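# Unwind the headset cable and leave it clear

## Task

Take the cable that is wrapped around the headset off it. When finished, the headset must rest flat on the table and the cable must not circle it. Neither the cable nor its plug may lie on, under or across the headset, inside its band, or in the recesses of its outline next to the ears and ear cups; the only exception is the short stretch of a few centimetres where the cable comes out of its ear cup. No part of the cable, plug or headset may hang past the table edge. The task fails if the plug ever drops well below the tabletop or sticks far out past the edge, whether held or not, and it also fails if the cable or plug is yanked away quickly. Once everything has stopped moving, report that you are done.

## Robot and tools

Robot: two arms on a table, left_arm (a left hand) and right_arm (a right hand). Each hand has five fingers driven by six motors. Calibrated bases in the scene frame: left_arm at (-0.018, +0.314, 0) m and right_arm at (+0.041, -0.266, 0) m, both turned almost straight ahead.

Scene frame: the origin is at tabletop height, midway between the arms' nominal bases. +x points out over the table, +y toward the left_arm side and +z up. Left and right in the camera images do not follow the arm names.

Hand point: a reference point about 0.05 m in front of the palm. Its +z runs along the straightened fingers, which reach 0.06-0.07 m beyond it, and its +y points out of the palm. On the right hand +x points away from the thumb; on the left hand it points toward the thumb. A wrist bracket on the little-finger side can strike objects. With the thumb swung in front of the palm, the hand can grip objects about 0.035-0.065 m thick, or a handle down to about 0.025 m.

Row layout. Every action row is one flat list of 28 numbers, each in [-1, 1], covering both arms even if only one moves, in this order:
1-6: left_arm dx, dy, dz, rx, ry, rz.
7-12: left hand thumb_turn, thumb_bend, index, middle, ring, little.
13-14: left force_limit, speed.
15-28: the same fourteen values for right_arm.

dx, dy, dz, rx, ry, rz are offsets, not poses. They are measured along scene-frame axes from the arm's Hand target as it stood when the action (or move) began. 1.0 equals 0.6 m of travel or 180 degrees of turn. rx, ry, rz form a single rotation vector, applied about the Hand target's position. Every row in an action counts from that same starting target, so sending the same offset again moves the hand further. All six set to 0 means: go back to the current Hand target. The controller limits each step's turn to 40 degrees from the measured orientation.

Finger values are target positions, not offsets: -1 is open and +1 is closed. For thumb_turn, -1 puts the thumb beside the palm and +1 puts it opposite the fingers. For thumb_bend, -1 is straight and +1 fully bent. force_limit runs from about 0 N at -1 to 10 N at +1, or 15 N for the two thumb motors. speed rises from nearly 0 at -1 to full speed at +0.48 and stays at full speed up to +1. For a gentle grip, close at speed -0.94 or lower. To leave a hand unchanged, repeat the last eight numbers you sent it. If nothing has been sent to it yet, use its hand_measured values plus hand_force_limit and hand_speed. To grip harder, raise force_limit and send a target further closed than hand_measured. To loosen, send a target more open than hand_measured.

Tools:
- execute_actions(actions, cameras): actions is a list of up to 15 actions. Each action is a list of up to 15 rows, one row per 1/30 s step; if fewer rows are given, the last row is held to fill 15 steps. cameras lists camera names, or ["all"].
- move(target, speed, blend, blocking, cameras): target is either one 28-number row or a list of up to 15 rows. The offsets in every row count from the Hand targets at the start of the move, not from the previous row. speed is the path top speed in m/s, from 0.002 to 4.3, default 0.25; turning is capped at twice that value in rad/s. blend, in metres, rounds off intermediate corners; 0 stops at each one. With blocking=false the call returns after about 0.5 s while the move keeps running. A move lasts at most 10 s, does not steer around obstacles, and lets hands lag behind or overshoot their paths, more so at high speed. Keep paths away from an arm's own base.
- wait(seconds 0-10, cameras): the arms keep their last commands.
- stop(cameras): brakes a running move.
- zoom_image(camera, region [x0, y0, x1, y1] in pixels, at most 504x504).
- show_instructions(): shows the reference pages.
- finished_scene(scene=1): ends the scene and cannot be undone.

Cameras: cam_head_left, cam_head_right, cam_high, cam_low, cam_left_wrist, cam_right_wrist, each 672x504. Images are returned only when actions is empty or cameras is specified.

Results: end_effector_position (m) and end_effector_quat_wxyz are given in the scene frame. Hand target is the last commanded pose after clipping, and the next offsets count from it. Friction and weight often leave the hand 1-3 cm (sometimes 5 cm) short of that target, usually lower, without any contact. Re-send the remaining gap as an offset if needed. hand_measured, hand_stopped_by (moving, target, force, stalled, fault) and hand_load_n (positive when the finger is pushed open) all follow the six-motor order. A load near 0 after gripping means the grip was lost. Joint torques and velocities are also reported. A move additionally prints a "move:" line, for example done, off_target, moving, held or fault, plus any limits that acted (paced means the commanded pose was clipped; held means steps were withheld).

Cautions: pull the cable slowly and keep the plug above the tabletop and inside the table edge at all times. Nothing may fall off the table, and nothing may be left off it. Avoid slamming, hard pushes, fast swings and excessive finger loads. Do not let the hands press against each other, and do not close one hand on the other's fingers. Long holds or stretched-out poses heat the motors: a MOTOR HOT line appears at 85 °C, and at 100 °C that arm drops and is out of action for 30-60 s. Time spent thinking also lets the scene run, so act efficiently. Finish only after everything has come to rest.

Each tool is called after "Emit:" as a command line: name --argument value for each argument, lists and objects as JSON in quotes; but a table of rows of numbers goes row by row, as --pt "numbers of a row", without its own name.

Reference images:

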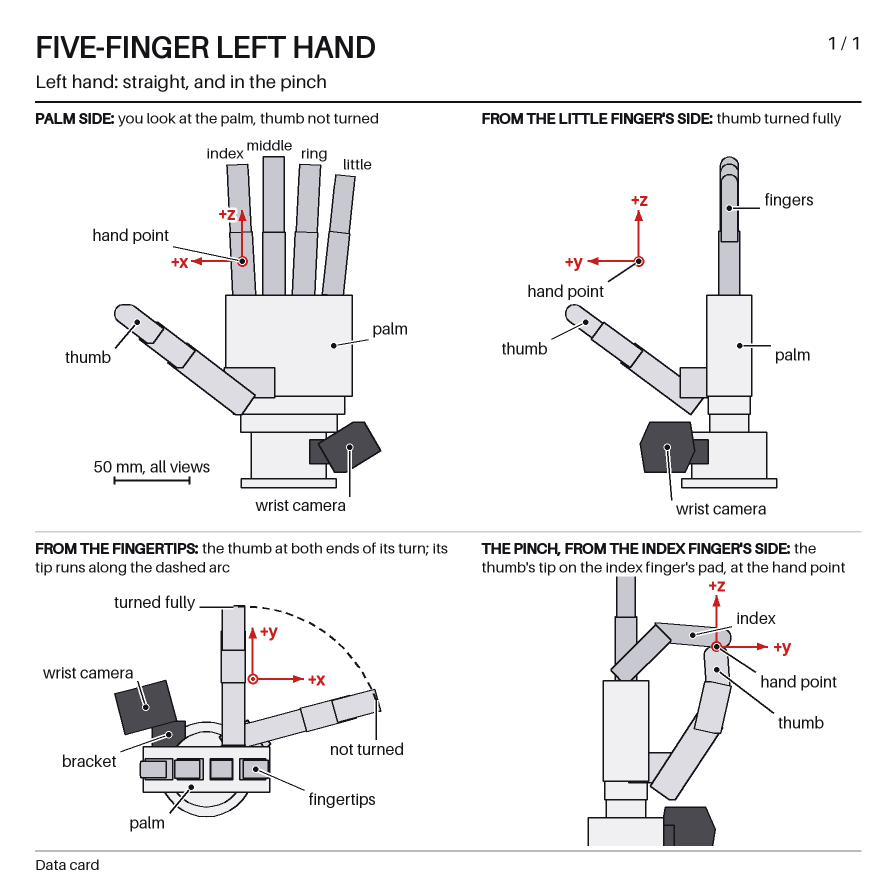

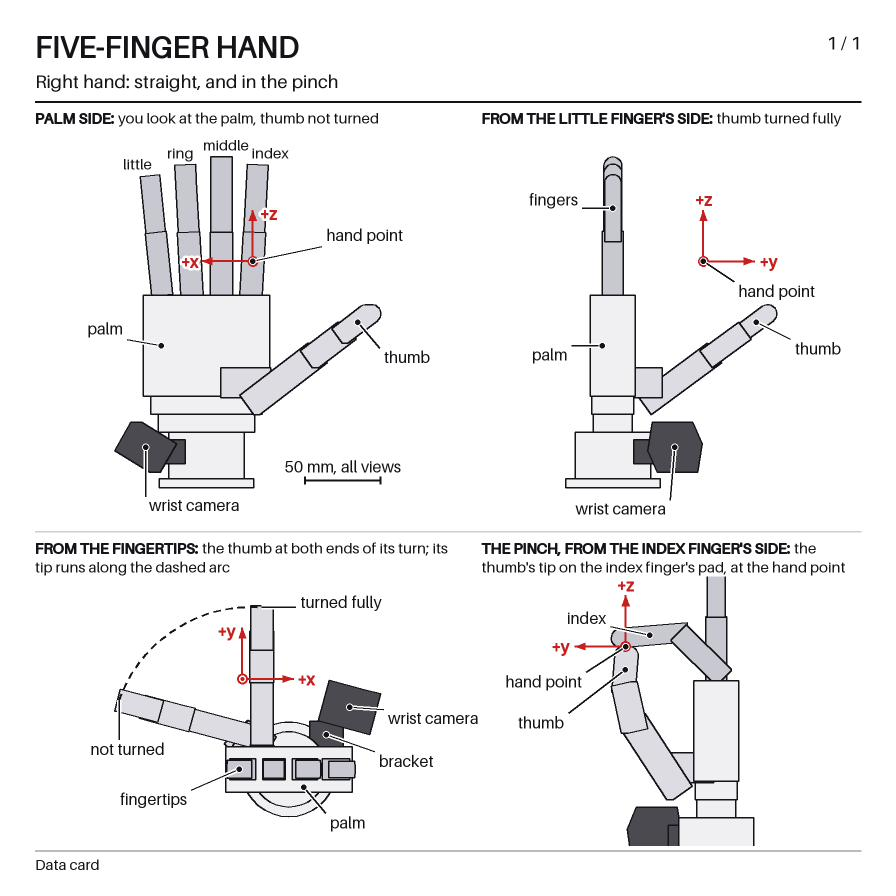

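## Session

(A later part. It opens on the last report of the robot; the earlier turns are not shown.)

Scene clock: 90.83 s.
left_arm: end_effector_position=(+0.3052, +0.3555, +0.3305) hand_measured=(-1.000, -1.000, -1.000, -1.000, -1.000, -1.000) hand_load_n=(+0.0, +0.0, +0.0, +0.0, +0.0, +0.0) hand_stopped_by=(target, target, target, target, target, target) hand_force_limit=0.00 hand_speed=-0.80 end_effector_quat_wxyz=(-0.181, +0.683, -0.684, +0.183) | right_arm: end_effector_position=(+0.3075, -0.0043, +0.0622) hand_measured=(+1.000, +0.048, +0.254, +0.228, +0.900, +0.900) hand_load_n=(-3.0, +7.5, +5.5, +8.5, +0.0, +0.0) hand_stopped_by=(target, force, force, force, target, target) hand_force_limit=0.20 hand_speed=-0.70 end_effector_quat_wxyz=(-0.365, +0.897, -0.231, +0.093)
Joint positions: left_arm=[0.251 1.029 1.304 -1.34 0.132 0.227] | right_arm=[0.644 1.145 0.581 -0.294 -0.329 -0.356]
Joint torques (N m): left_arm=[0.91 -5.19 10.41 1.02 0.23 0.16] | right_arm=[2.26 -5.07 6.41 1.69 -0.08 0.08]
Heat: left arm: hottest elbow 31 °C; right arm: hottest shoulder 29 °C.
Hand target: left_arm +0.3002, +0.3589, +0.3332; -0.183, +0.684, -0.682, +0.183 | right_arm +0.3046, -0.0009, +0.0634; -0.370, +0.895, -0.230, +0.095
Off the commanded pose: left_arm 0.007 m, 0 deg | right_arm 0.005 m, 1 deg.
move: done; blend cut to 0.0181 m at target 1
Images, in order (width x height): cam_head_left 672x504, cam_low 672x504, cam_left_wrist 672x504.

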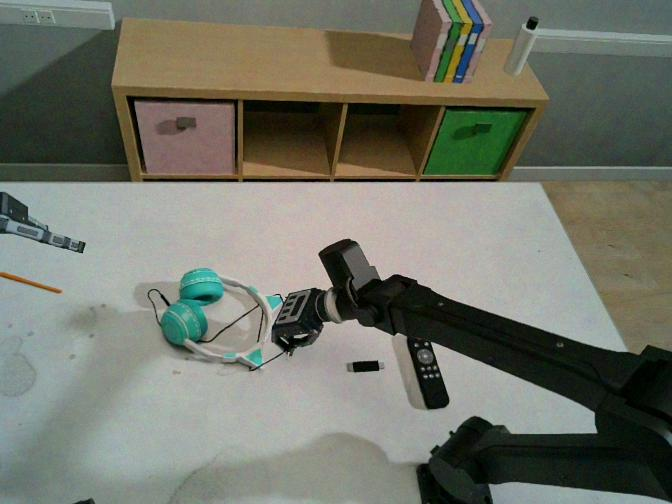

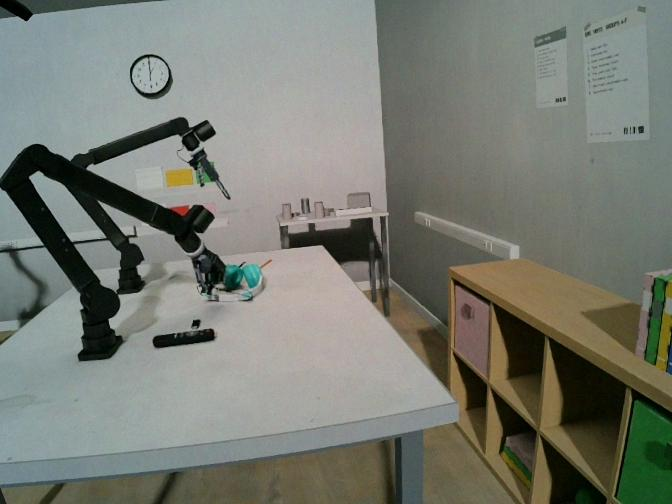

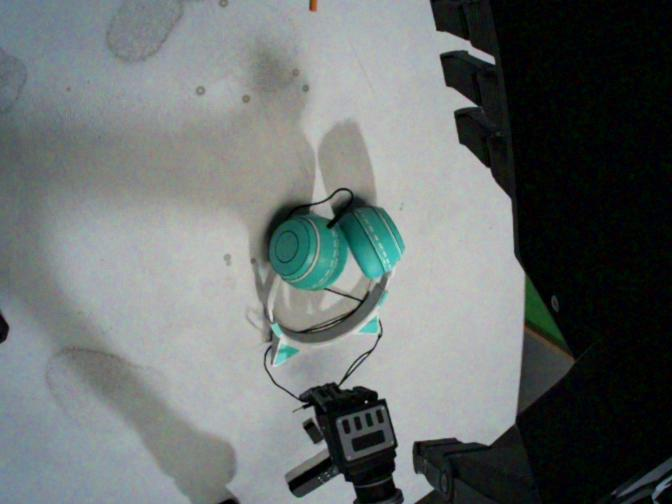

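Emit:
move --pt "0 0 0 0 0 0 -1 -1 -1 -1 -1 -1 0 -0.8 -0.04 -0.13 -0.01 0 0 0 1 0.1 0.6 0.6 0.9 0.9 0.2 -0.7" --speed 0.06 --cameras '["cam_left_wrist","cam_low","cam_head_left"]'

Emit:
zoom_image --camera "cam_left_wrist" --region '[220, 150, 440, 390]'

Emit:
zoom_image --camera "cam_head_left" --region '[130, 230, 330, 400]'

Scene clock: 93.83 s.
left_arm: end_effector_position=(+0.3052, +0.3555, +0.3305) hand_measured=(-1.000, -1.000, -1.000, -1.000, -1.000, -1.000) hand_load_n=(-0.5, +0.0, +0.0, +0.0, +0.0, +0.0) hand_stopped_by=(target, target, target, target, target, target) hand_force_limit=0.00 hand_speed=-0.80 end_effector_quat_wxyz=(-0.181, +0.683, -0.684, +0.183) | right_arm: end_effector_position=(+0.2831, -0.0738, +0.0585) hand_measured=(+1.000, +0.048, +0.254, +0.228, +0.900, +0.900) hand_load_n=(-3.0, +7.5, +5.5, +8.5, +0.0, +0.0) hand_stopped_by=(target, force, force, force, target, target) hand_force_limit=0.20 hand_speed=-0.70 end_effector_quat_wxyz=(-0.372, +0.894, -0.230, +0.094)
Joint positions: left_arm=[0.251 1.029 1.304 -1.34 0.132 0.227] | right_arm=[0.453 0.964 0.461 -0.402 -0.459 -0.51]
Joint torques (N m): left_arm=[0.91 -5.25 10.4 1.03 0.25 0.18] | right_arm=[0.03 -3.25 6.58 0.76 -0.43 -0.13]
Heat: left arm: hottest elbow 31 °C; right arm: hottest shoulder 29 °C.
Hand target: left_arm +0.3002, +0.3589, +0.3332; -0.183, +0.684, -0.682, +0.183 | right_arm +0.2805, -0.0789, +0.0573; -0.370, +0.895, -0.230, +0.095
Off the commanded pose: left_arm 0.007 m, 0 deg | right_arm 0.006 m, 0 deg.
move: done
Images, in order (width x height): cam_head_left 672x504, cam_low 672x504, cam_left_wrist 672x504.

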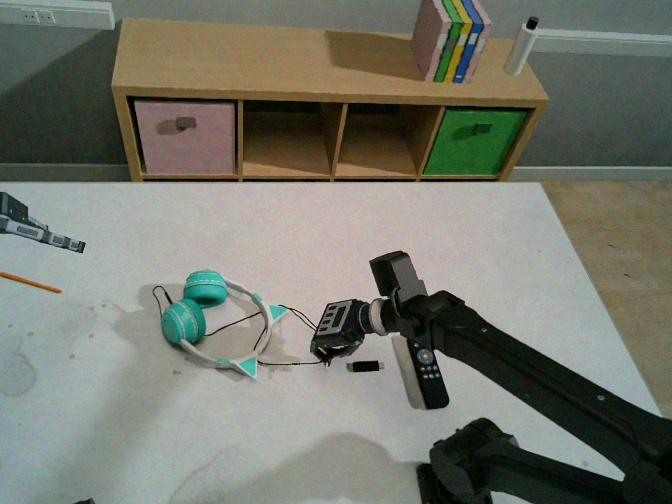

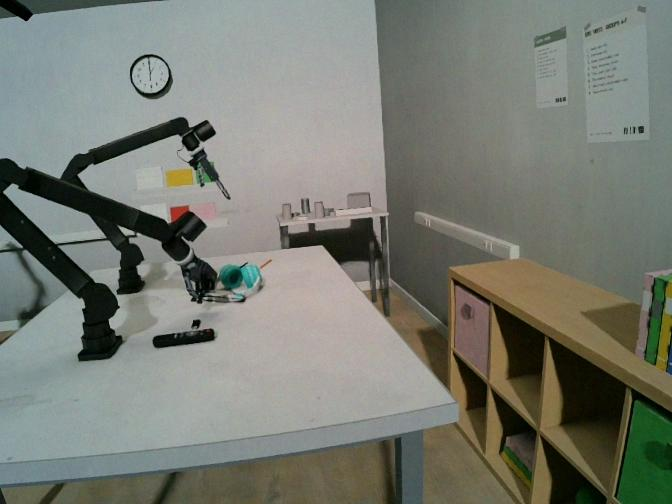

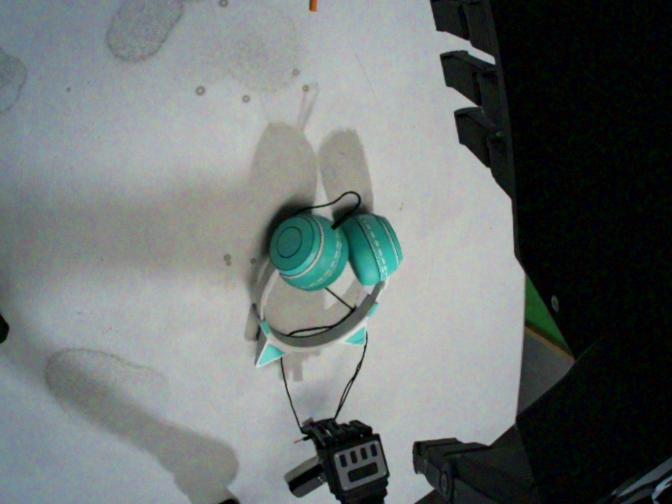

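Scaled by 2.100 from the camera's 672x504 image, which has a finer 960x720 frame.

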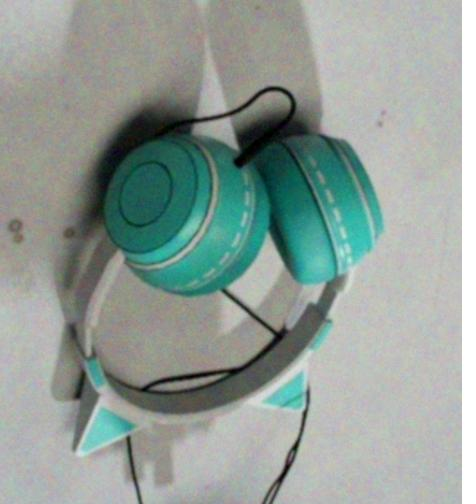

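Scaled by 2.520.

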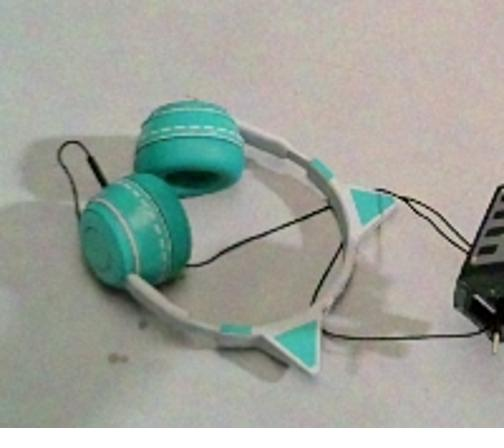

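Emit:
move --pt "0 0 0 0 0 0 -1 -1 -1 -1 -1 -1 0 -0.8 -0.05 -0.11 -0.01 0 0 0 1 0.1 0.6 0.6 0.9 0.9 0.2 -0.7" --speed 0.06 --cameras '["cam_left_wrist","cam_low","cam_head_left"]'

Emit:
zoom_image --camera "cam_left_wrist" --region '[200, 150, 440, 410]'

Emit:
zoom_image --camera "cam_head_left" --region '[130, 230, 350, 400]'

Scene clock: 98.20 s.
left_arm: end_effector_position=(+0.3052, +0.3555, +0.3305) hand_measured=(-1.000, -1.000, -1.000, -1.000, -1.000, -1.000) hand_load_n=(+0.0, +0.0, +0.0, -0.5, +0.0, +0.0) hand_stopped_by=(target, target, target, target, target, target) hand_force_limit=0.00 hand_speed=-0.80 end_effector_quat_wxyz=(-0.181, +0.683, -0.684, +0.183) | right_arm: end_effector_position=(+0.2528, -0.1412, +0.0524) hand_measured=(+1.000, +0.048, +0.254, +0.228, +0.900, +0.900) hand_load_n=(-3.0, +7.5, +5.5, +8.5, +0.0, +0.0) hand_stopped_by=(target, force, force, force, target, target) hand_force_limit=0.20 hand_speed=-0.70 end_effector_quat_wxyz=(-0.372, +0.895, -0.229, +0.093)
Joint positions: left_arm=[0.251 1.029 1.304 -1.34 0.132 0.227] | right_arm=[0.192 0.806 0.388 -0.619 -0.608 -0.763]
Joint torques (N m): left_arm=[0.97 -5.19 10.41 1.07 0.25 0.18] | right_arm=[-0.03 -1.55 6.8 0.58 -0.5 -0.16]
Heat: left arm: hottest elbow 31 °C; right arm: hottest shoulder 29 °C.
Hand target: left_arm +0.3002, +0.3589, +0.3332; -0.183, +0.684, -0.682, +0.183 | right_arm +0.2505, -0.1449, +0.0513; -0.370, +0.895, -0.230, +0.095
Off the commanded pose: left_arm 0.007 m, 0 deg | right_arm 0.005 m, 0 deg.
move: done
Images, in order (width x height): cam_head_left 672x504, cam_low 672x504, cam_left_wrist 672x504.

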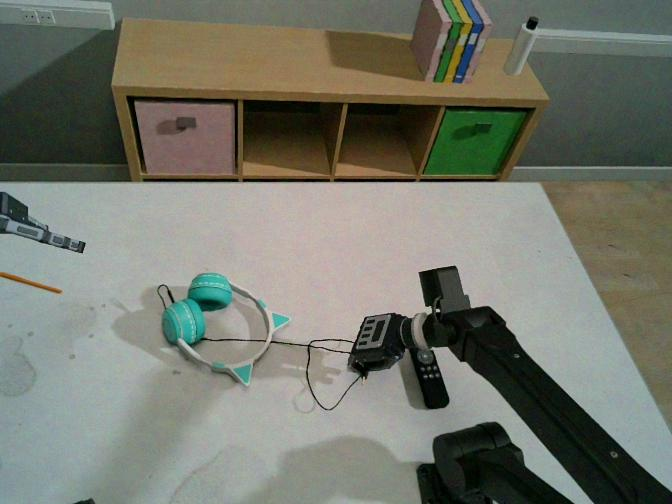

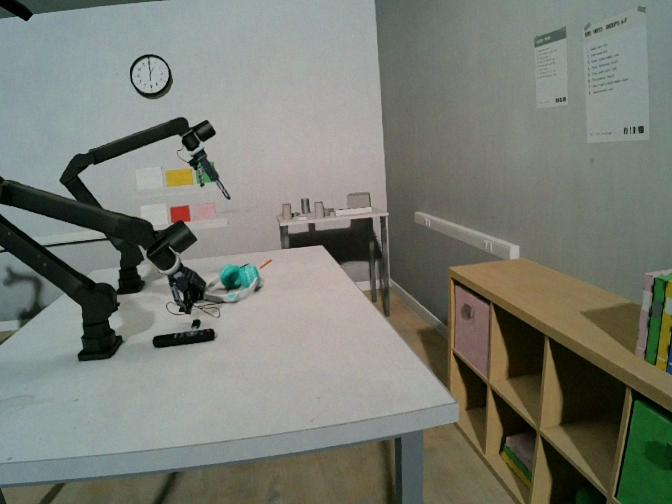

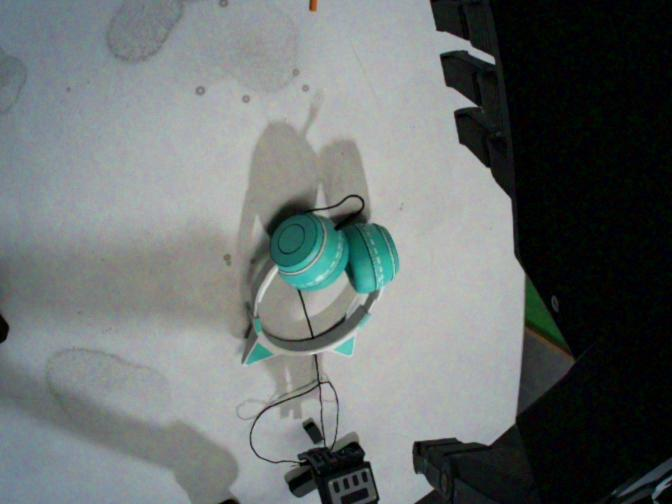

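Scaled by 1.938 from the camera's 672x504 image, which has a finer 960x720 frame.

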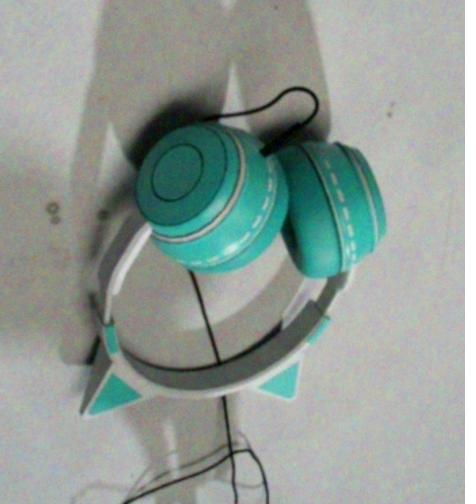

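Scaled by 2.291.

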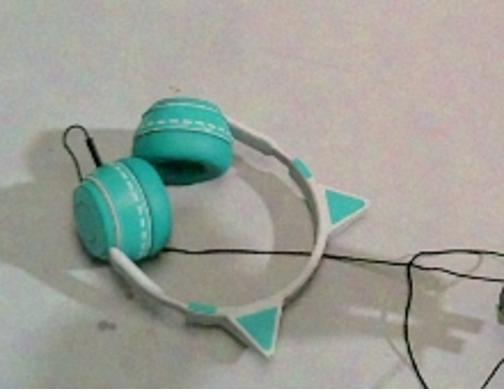

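Emit:
move --pt "0 0 0 0 0 0 -1 -1 -1 -1 -1 -1 0 -0.8 -0.05 0.075 0.117 0 0 0 1 0.1 0.6 0.6 0.9 0.9 0.2 -0.7" --pt "0 0 0 0 0 0 -1 -1 -1 -1 -1 -1 0 -0.8 -0.117 0.22 0.117 0 0 0 1 0.1 0.6 0.6 0.9 0.9 0.2 -0.7" --speed 0.08 --blend 0.03 --cameras '["cam_left_wrist","cam_high","cam_head_left"]'

Emit:
zoom_image --camera "cam_high" --region '[180, 150, 360, 330]'

Scene clock: 105.03 s.
left_arm: end_effector_position=(+0.3052, +0.3555, +0.3305) hand_measured=(-1.000, -1.000, -1.000, -1.000, -1.000, -1.000) hand_load_n=(+0.0, +0.0, +0.0, +0.0, +0.0, -0.5) hand_stopped_by=(target, target, target, target, target, target) hand_force_limit=0.00 hand_speed=-0.80 end_effector_quat_wxyz=(-0.181, +0.683, -0.684, +0.183) | right_arm: end_effector_position=(+0.1704, -0.0312, +0.0962) hand_measured=(+1.000, +0.048, +0.254, +0.228, +0.900, +0.900) hand_load_n=(-3.0, +7.0, +5.0, +8.0, +0.0, +0.0) hand_stopped_by=(target, force, force, force, target, target) hand_force_limit=0.20 hand_speed=-0.70 end_effector_quat_wxyz=(-0.347, +0.904, -0.234, +0.087)
Joint positions: left_arm=[0.251 1.029 1.304 -1.34 0.132 0.227] | right_arm=[0.954 0.654 0.447 -0.64 -0.116 -0.123]
Joint torques (N m): left_arm=[1.08 -5.13 10.39 1.11 0.25 0.18] | right_arm=[2.26 0.73 11.7 1.73 0.05 0.05]
Heat: left arm: hottest elbow 31 °C; right arm: hottest shoulder 29 °C.
Hand target: left_arm +0.3002, +0.3589, +0.3332; -0.183, +0.684, -0.682, +0.183 | right_arm +0.1804, -0.0129, +0.1217; -0.371, +0.895, -0.230, +0.095
Off the commanded pose: left_arm 0.007 m, 0 deg | right_arm 0.033 m, 3 deg.
move: off_target (right_arm)
Images, in order (width x height): cam_head_left 672x504, cam_high 672x504, cam_left_wrist 672x504.

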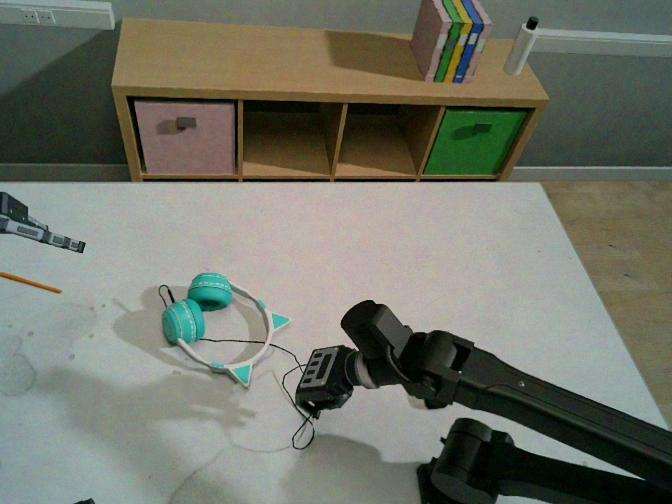

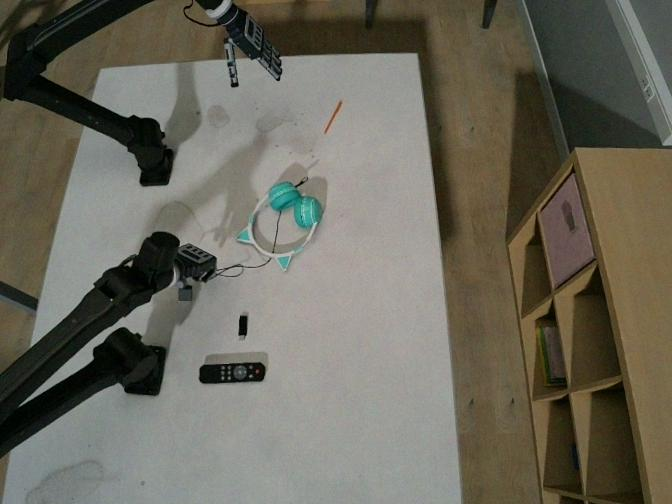

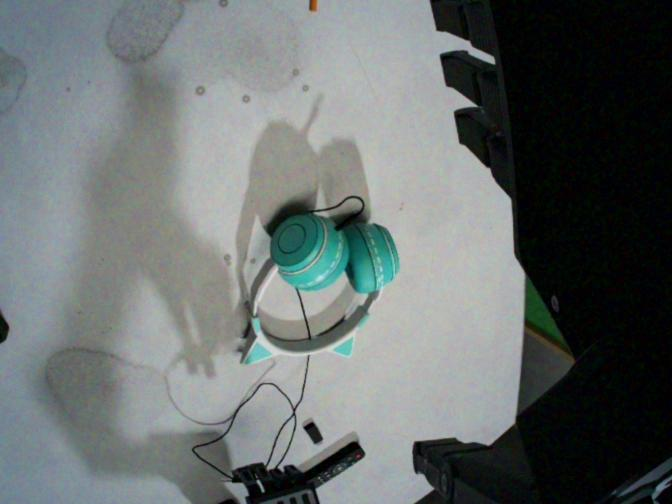

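Scaled by 2.800.

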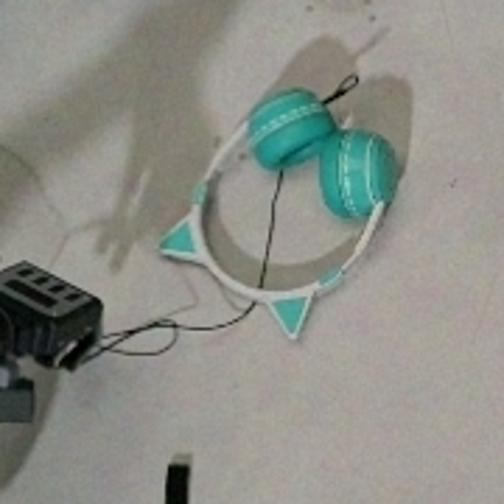

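Emit:
move --pt "0 0 0 0 0 0 -1 -1 -1 -1 -1 -1 0 -0.8 -0.01 0.23 -0.05 0 0 0 1 0.1 0.6 0.6 0.9 0.9 0.2 -0.7" --pt "0 0 0 0 0 0 -1 -1 -1 -1 -1 -1 0 -0.8 -0.01 0.25 -0.14 0 0 0 1 0.1 0.6 0.6 0.9 0.9 0.2 -0.7" --speed 0.08 --blend 0.02 --cameras '["cam_left_wrist","cam_high","cam_head_left"]'

Emit:
zoom_image --camera "cam_high" --region '[160, 130, 340, 310]'

Scene clock: 109.93 s.
left_arm: end_effector_position=(+0.3052, +0.3555, +0.3305) hand_measured=(-1.000, -1.000, -1.000, -1.000, -1.000, -1.000) hand_load_n=(+0.0, +0.0, +0.0, +0.0, +0.0, +0.0) hand_stopped_by=(target, target, target, target, target, target) hand_force_limit=0.00 hand_speed=-0.80 end_effector_quat_wxyz=(-0.181, +0.683, -0.684, +0.183) | right_arm: end_effector_position=(+0.1770, +0.1302, +0.0396) hand_measured=(+1.000, +0.048, +0.254, +0.228, +0.900, +0.900) hand_load_n=(-3.0, +7.5, +5.5, +8.5, +0.0, +0.0) hand_stopped_by=(target, force, force, force, target, target) hand_force_limit=0.20 hand_speed=-0.70 end_effector_quat_wxyz=(-0.368, +0.896, -0.230, +0.097)
Joint positions: left_arm=[0.251 1.029 1.304 -1.34 0.132 0.227] | right_arm=[1.257 1.261 0.585 -0.119 0.098 0.092]
Joint torques (N m): left_arm=[1.26 -5.13 10.4 1.06 0.23 0.17] | right_arm=[2.26 -4.07 7.06 1.81 0.17 0.06]
Heat: left arm: hottest elbow 31 °C; right arm: hottest shoulder 29 °C.
Hand target: left_arm +0.3002, +0.3589, +0.3332; -0.183, +0.684, -0.682, +0.183 | right_arm +0.1743, +0.1371, +0.0375; -0.370, +0.895, -0.230, +0.095
Off the commanded pose: left_arm 0.007 m, 0 deg | right_arm 0.008 m, 0 deg.
move: done
Images, in order (width x height): cam_head_left 672x504, cam_high 672x504, cam_left_wrist 672x504.

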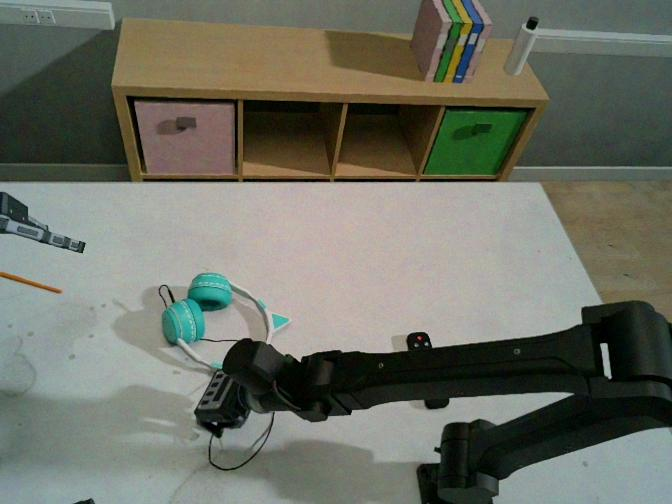

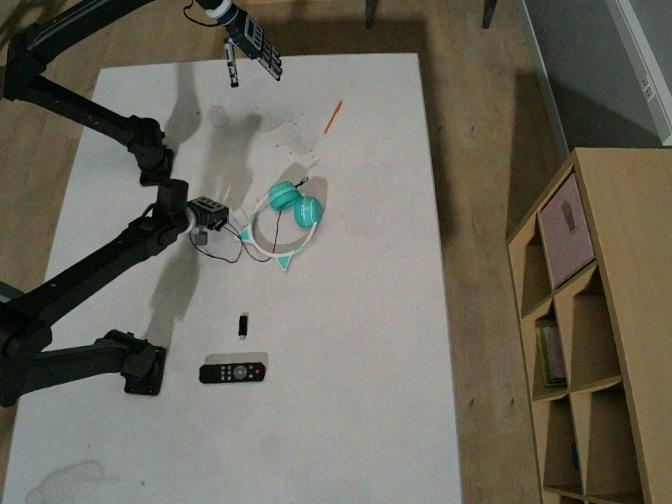

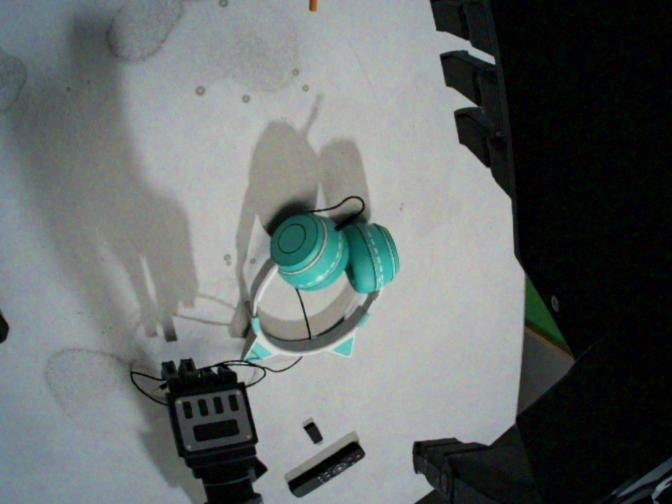

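Scaled by 2.800.

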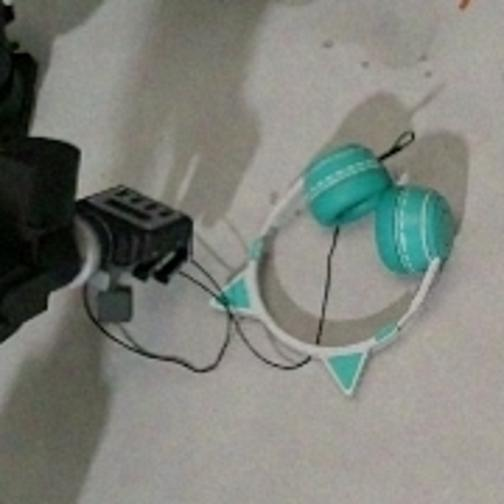

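Emit:
move --pt "0 0 0 0 0 0 -1 -1 -1 -1 -1 -1 0 -0.8 -0.02 -0.08 0.07 0 0 0 1 0.1 0.6 0.6 0.9 0.9 0.2 -0.7" --pt "0 0 0 0 0 0 -1 -1 -1 -1 -1 -1 0 -0.8 -0.02 -0.19 0.0 0 0 0 1 0.1 0.6 0.6 0.9 0.9 0.2 -0.7" --speed 0.08 --blend 0.02 --cameras '["cam_left_wrist","cam_high","cam_head_left"]'

Emit:
zoom_image --camera "cam_high" --region '[160, 130, 340, 310]'

Scene clock: 113.93 s.
left_arm: end_effector_position=(+0.3052, +0.3555, +0.3305) hand_measured=(-1.000, -1.000, -1.000, -1.000, -1.000, -1.000) hand_load_n=(+0.0, +0.0, +0.0, +0.0, +0.0, +0.0) hand_stopped_by=(target, target, target, target, target, target) hand_force_limit=0.00 hand_speed=-0.80 end_effector_quat_wxyz=(-0.181, +0.683, -0.684, +0.183) | right_arm: end_effector_position=(+0.1585, +0.0236, +0.0356) hand_measured=(+1.000, +0.048, +0.254, +0.228, +0.900, +0.900) hand_load_n=(-3.5, +7.0, +5.5, +8.0, +0.0, +0.0) hand_stopped_by=(target, force, force, force, target, target) hand_force_limit=0.20 hand_speed=-0.70 end_effector_quat_wxyz=(-0.362, +0.898, -0.232, +0.091)
Joint positions: left_arm=[0.251 1.029 1.304 -1.34 0.132 0.227] | right_arm=[1.148 0.907 0.356 -0.254 0.013 0.021]
Joint torques (N m): left_arm=[1.14 -5.19 10.4 1.03 0.24 0.17] | right_arm=[0.03 -2.49 6.6 1.78 -0.16 -0.15]
Heat: left arm: hottest elbow 31 °C; right arm: hottest shoulder 29 °C.
Hand target: left_arm +0.3002, +0.3589, +0.3332; -0.183, +0.684, -0.682, +0.183 | right_arm +0.1623, +0.0230, +0.0374; -0.370, +0.895, -0.230, +0.095
Off the commanded pose: left_arm 0.007 m, 0 deg | right_arm 0.004 m, 1 deg.
move: done
Images, in order (width x height): cam_head_left 672x504, cam_high 672x504, cam_left_wrist 672x504.

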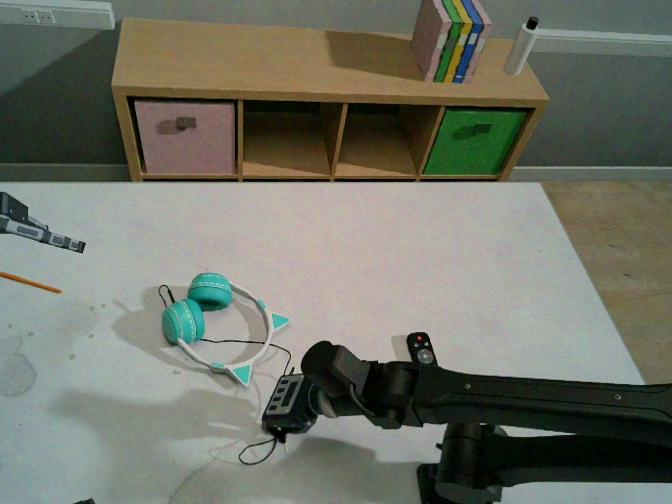

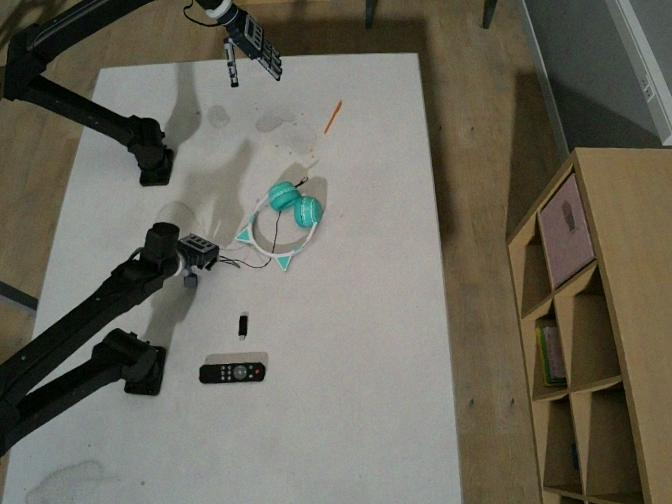

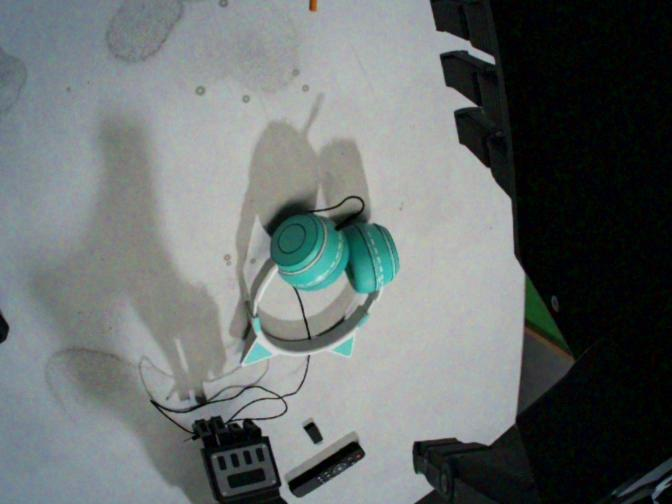

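Scaled by 2.800.

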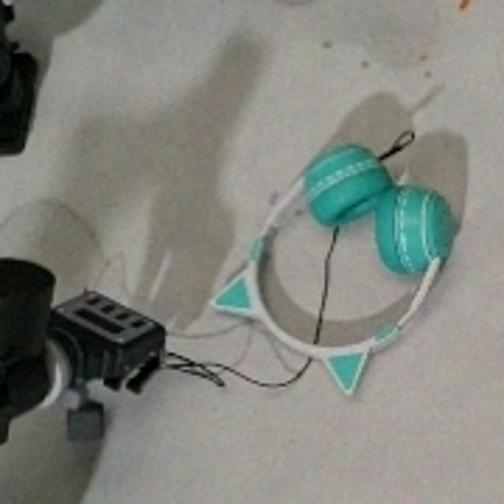

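Emit:
move --pt "0 0 0 0 0 0 -1 -1 -1 -1 -1 -1 0 -0.8 0 0 -0.025 0 0 0 1 0.1 0.6 0.6 0.9 0.9 0.2 -0.7" --pt "0 0 0 0 0 0 -1 -1 -1 -1 -1 -1 0 -0.8 0 0 -0.025 0 0 0 1 -0.6 -0.2 -0.2 0.9 0.9 0.2 -0.4" --pt "0 0 0 0 0 0 -1 -1 -1 -1 -1 -1 0 -0.8 0 0.0 0.15 0 0 0 1 -0.6 -0.2 -0.2 0.9 0.9 0.2 -0.4" --speed 0.06 --cameras '["cam_left_wrist","cam_high","cam_head_left","cam_right_wrist"]'

Emit:
zoom_image --camera "cam_left_wrist" --region '[130, 200, 430, 500]'

Scene clock: 119.33 s.
left_arm: end_effector_position=(+0.3052, +0.3555, +0.3305) hand_measured=(-1.000, -1.000, -1.000, -1.000, -1.000, -1.000) hand_load_n=(+0.0, +0.0, -0.5, +0.0, +0.0, +0.0) hand_stopped_by=(target, target, target, target, target, target) hand_force_limit=0.00 hand_speed=-0.80 end_effector_quat_wxyz=(-0.181, +0.683, -0.684, +0.183) | right_arm: end_effector_position=(+0.1519, +0.0121, +0.1002) hand_measured=(+1.000, -0.600, -0.200, -0.200, +0.900, +0.900) hand_load_n=(+0.0, +0.0, +0.0, +0.0, +0.0, +0.0) hand_stopped_by=(target, target, target, target, target, target) hand_force_limit=0.20 hand_speed=-0.40 end_effector_quat_wxyz=(-0.349, +0.904, -0.232, +0.085)
Joint positions: left_arm=[0.251 1.029 1.304 -1.34 0.132 0.227] | right_arm=[1.147 0.757 0.491 -0.571 0.008 0.02]
Joint torques (N m): left_arm=[0.97 -5.07 10.47 1.1 0.24 0.17] | right_arm=[0.26 -1.67 11.43 1.06 0.05 -0.14]
Heat: left arm: hottest elbow 31 °C; right arm: hottest shoulder 29 °C.
Hand target: left_arm +0.3002, +0.3589, +0.3332; -0.183, +0.684, -0.682, +0.183 | right_arm +0.1623, +0.0230, +0.1275; -0.370, +0.895, -0.230, +0.095
Off the commanded pose: left_arm 0.007 m, 0 deg | right_arm 0.031 m, 3 deg.
move: off_target (right_arm)
Images, in order (width x height): cam_head_left 672x504, cam_high 672x504, cam_left_wrist 672x504, cam_right_wrist 672x504.

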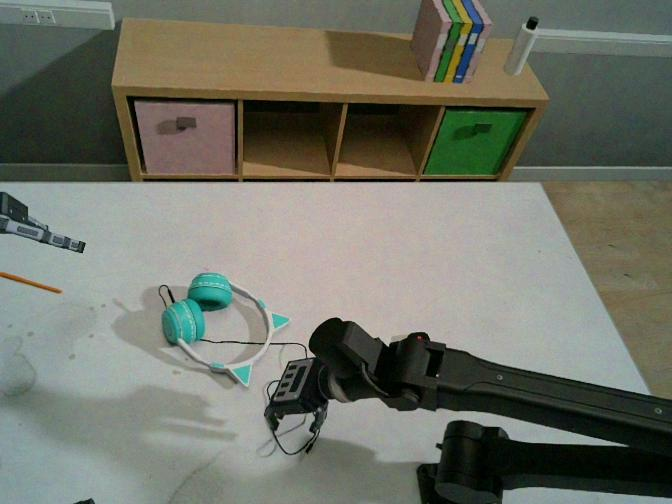

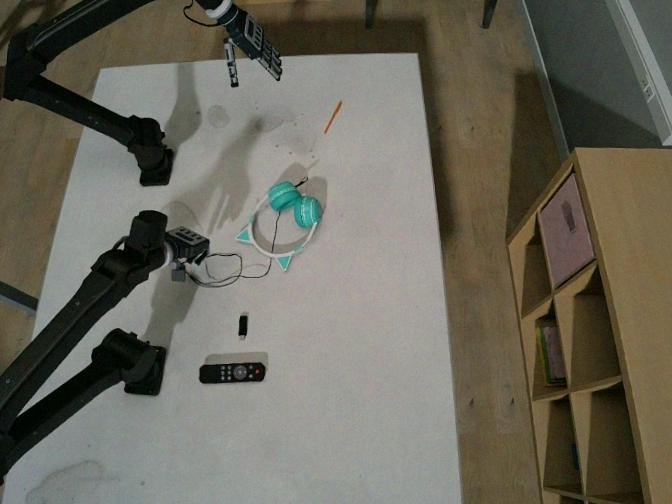

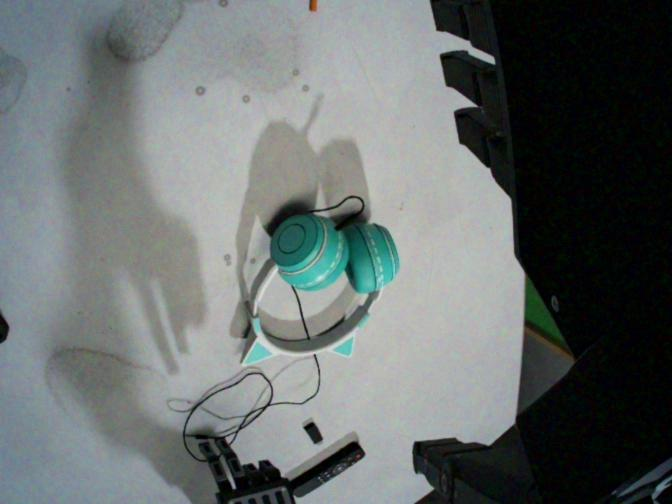

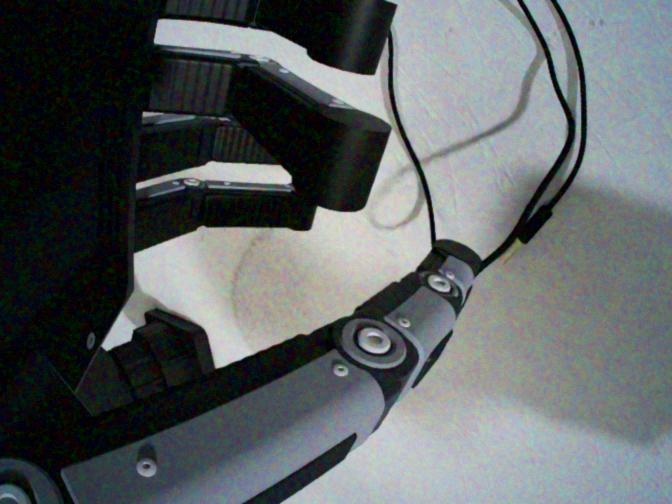

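Scaled by 1.680 from the camera's 672x504 image, which has a finer 960x720 frame.

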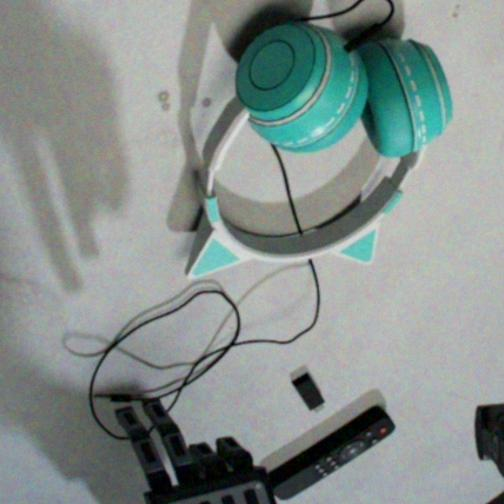

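Emit:
move --pt "0 0 0 0 0 0 -1 -1 -1 -1 -1 -1 0 -0.8 0 0 -0.11 0 0 0 1 -0.6 -0.2 -0.2 0.9 0.9 0.2 -0.4" --pt "0 0 0 0 0 0 -1 -1 -1 -1 -1 -1 0 -0.8 0 0 -0.11 0 0 0 1 -1 -0.6 -0.6 0.9 0.9 0.2 -0.3" --pt "0 0 0 0 0 0 -1 -1 -1 -1 -1 -1 0 -0.8 0.0 0.0 0.06 0 0 0 1 -1 -0.6 -0.6 0.9 0.9 0.2 -0.4" --speed 0.07 --cameras '["cam_left_wrist","cam_high","cam_right_wrist"]'

Emit:
zoom_image --camera "cam_left_wrist" --region '[130, 200, 430, 500]'

Scene clock: 125.37 s.
left_arm: end_effector_position=(+0.3052, +0.3555, +0.3305) hand_measured=(-1.000, -1.000, -1.000, -1.000, -1.000, -1.000) hand_load_n=(+0.0, +0.0, +0.0, +0.0, +0.0, +0.0) hand_stopped_by=(target, target, target, target, target, target) hand_force_limit=0.00 hand_speed=-0.80 end_effector_quat_wxyz=(-0.181, +0.683, -0.684, +0.183) | right_arm: end_effector_position=(+0.1529, +0.0139, +0.1357) hand_measured=(+1.000, -1.000, -0.600, -0.600, +0.900, +0.900) hand_load_n=(+0.0, +0.0, +0.0, +0.0, +0.0, +0.0) hand_stopped_by=(target, target, target, target, target, target) hand_force_limit=0.20 hand_speed=-0.40 end_effector_quat_wxyz=(-0.348, +0.904, -0.232, +0.086)
Joint positions: left_arm=[0.251 1.029 1.304 -1.34 0.132 0.227] | right_arm=[1.147 0.736 0.578 -0.679 0.008 0.02]
Joint torques (N m): left_arm=[1.08 -5.19 10.39 1.05 0.24 0.17] | right_arm=[0.26 -1.67 11.6 0.96 0.05 -0.14]
Heat: left arm: hottest elbow 31 °C; right arm: hottest shoulder 29 °C.
Hand target: left_arm +0.3002, +0.3589, +0.3332; -0.183, +0.684, -0.682, +0.183 | right_arm +0.1623, +0.0230, +0.1635; -0.370, +0.895, -0.230, +0.095
Off the commanded pose: left_arm 0.007 m, 0 deg | right_arm 0.031 m, 3 deg.
move: off_target (right_arm); target 3's new numbers were sent with right_arm's hand 0.031 m and 3 deg from that target
Images, in order (width x height): cam_high 672x504, cam_left_wrist 672x504, cam_right_wrist 672x504.

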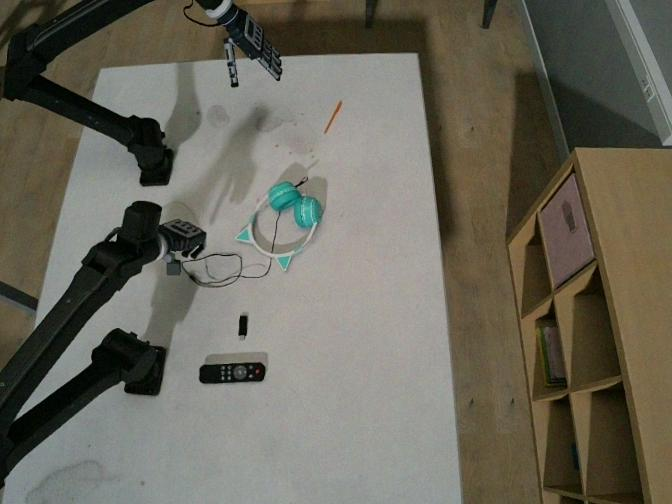

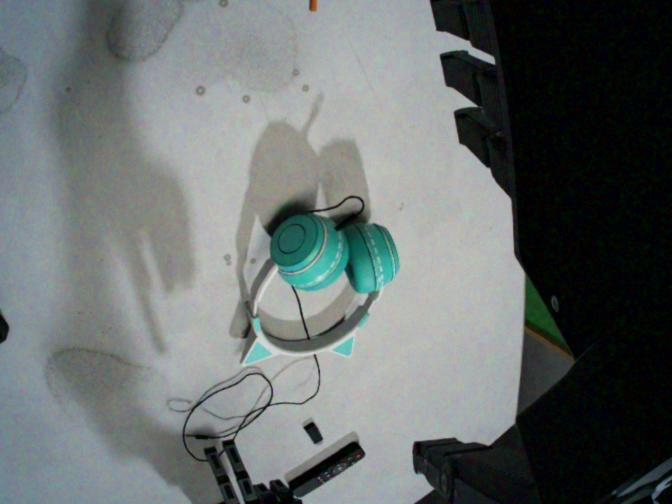

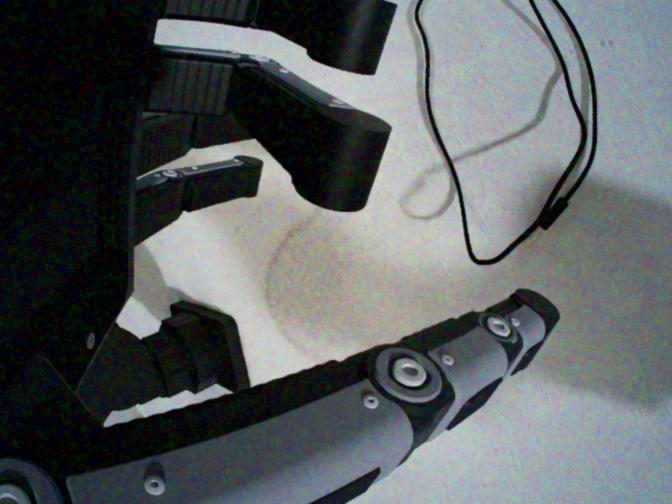

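Scaled by 1.680 from the camera's 672x504 image, which has a finer 960x720 frame.

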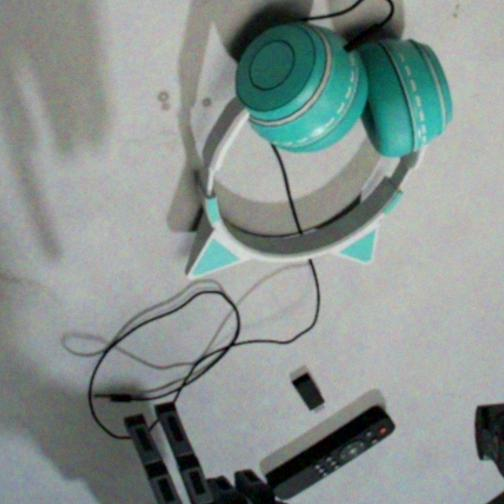

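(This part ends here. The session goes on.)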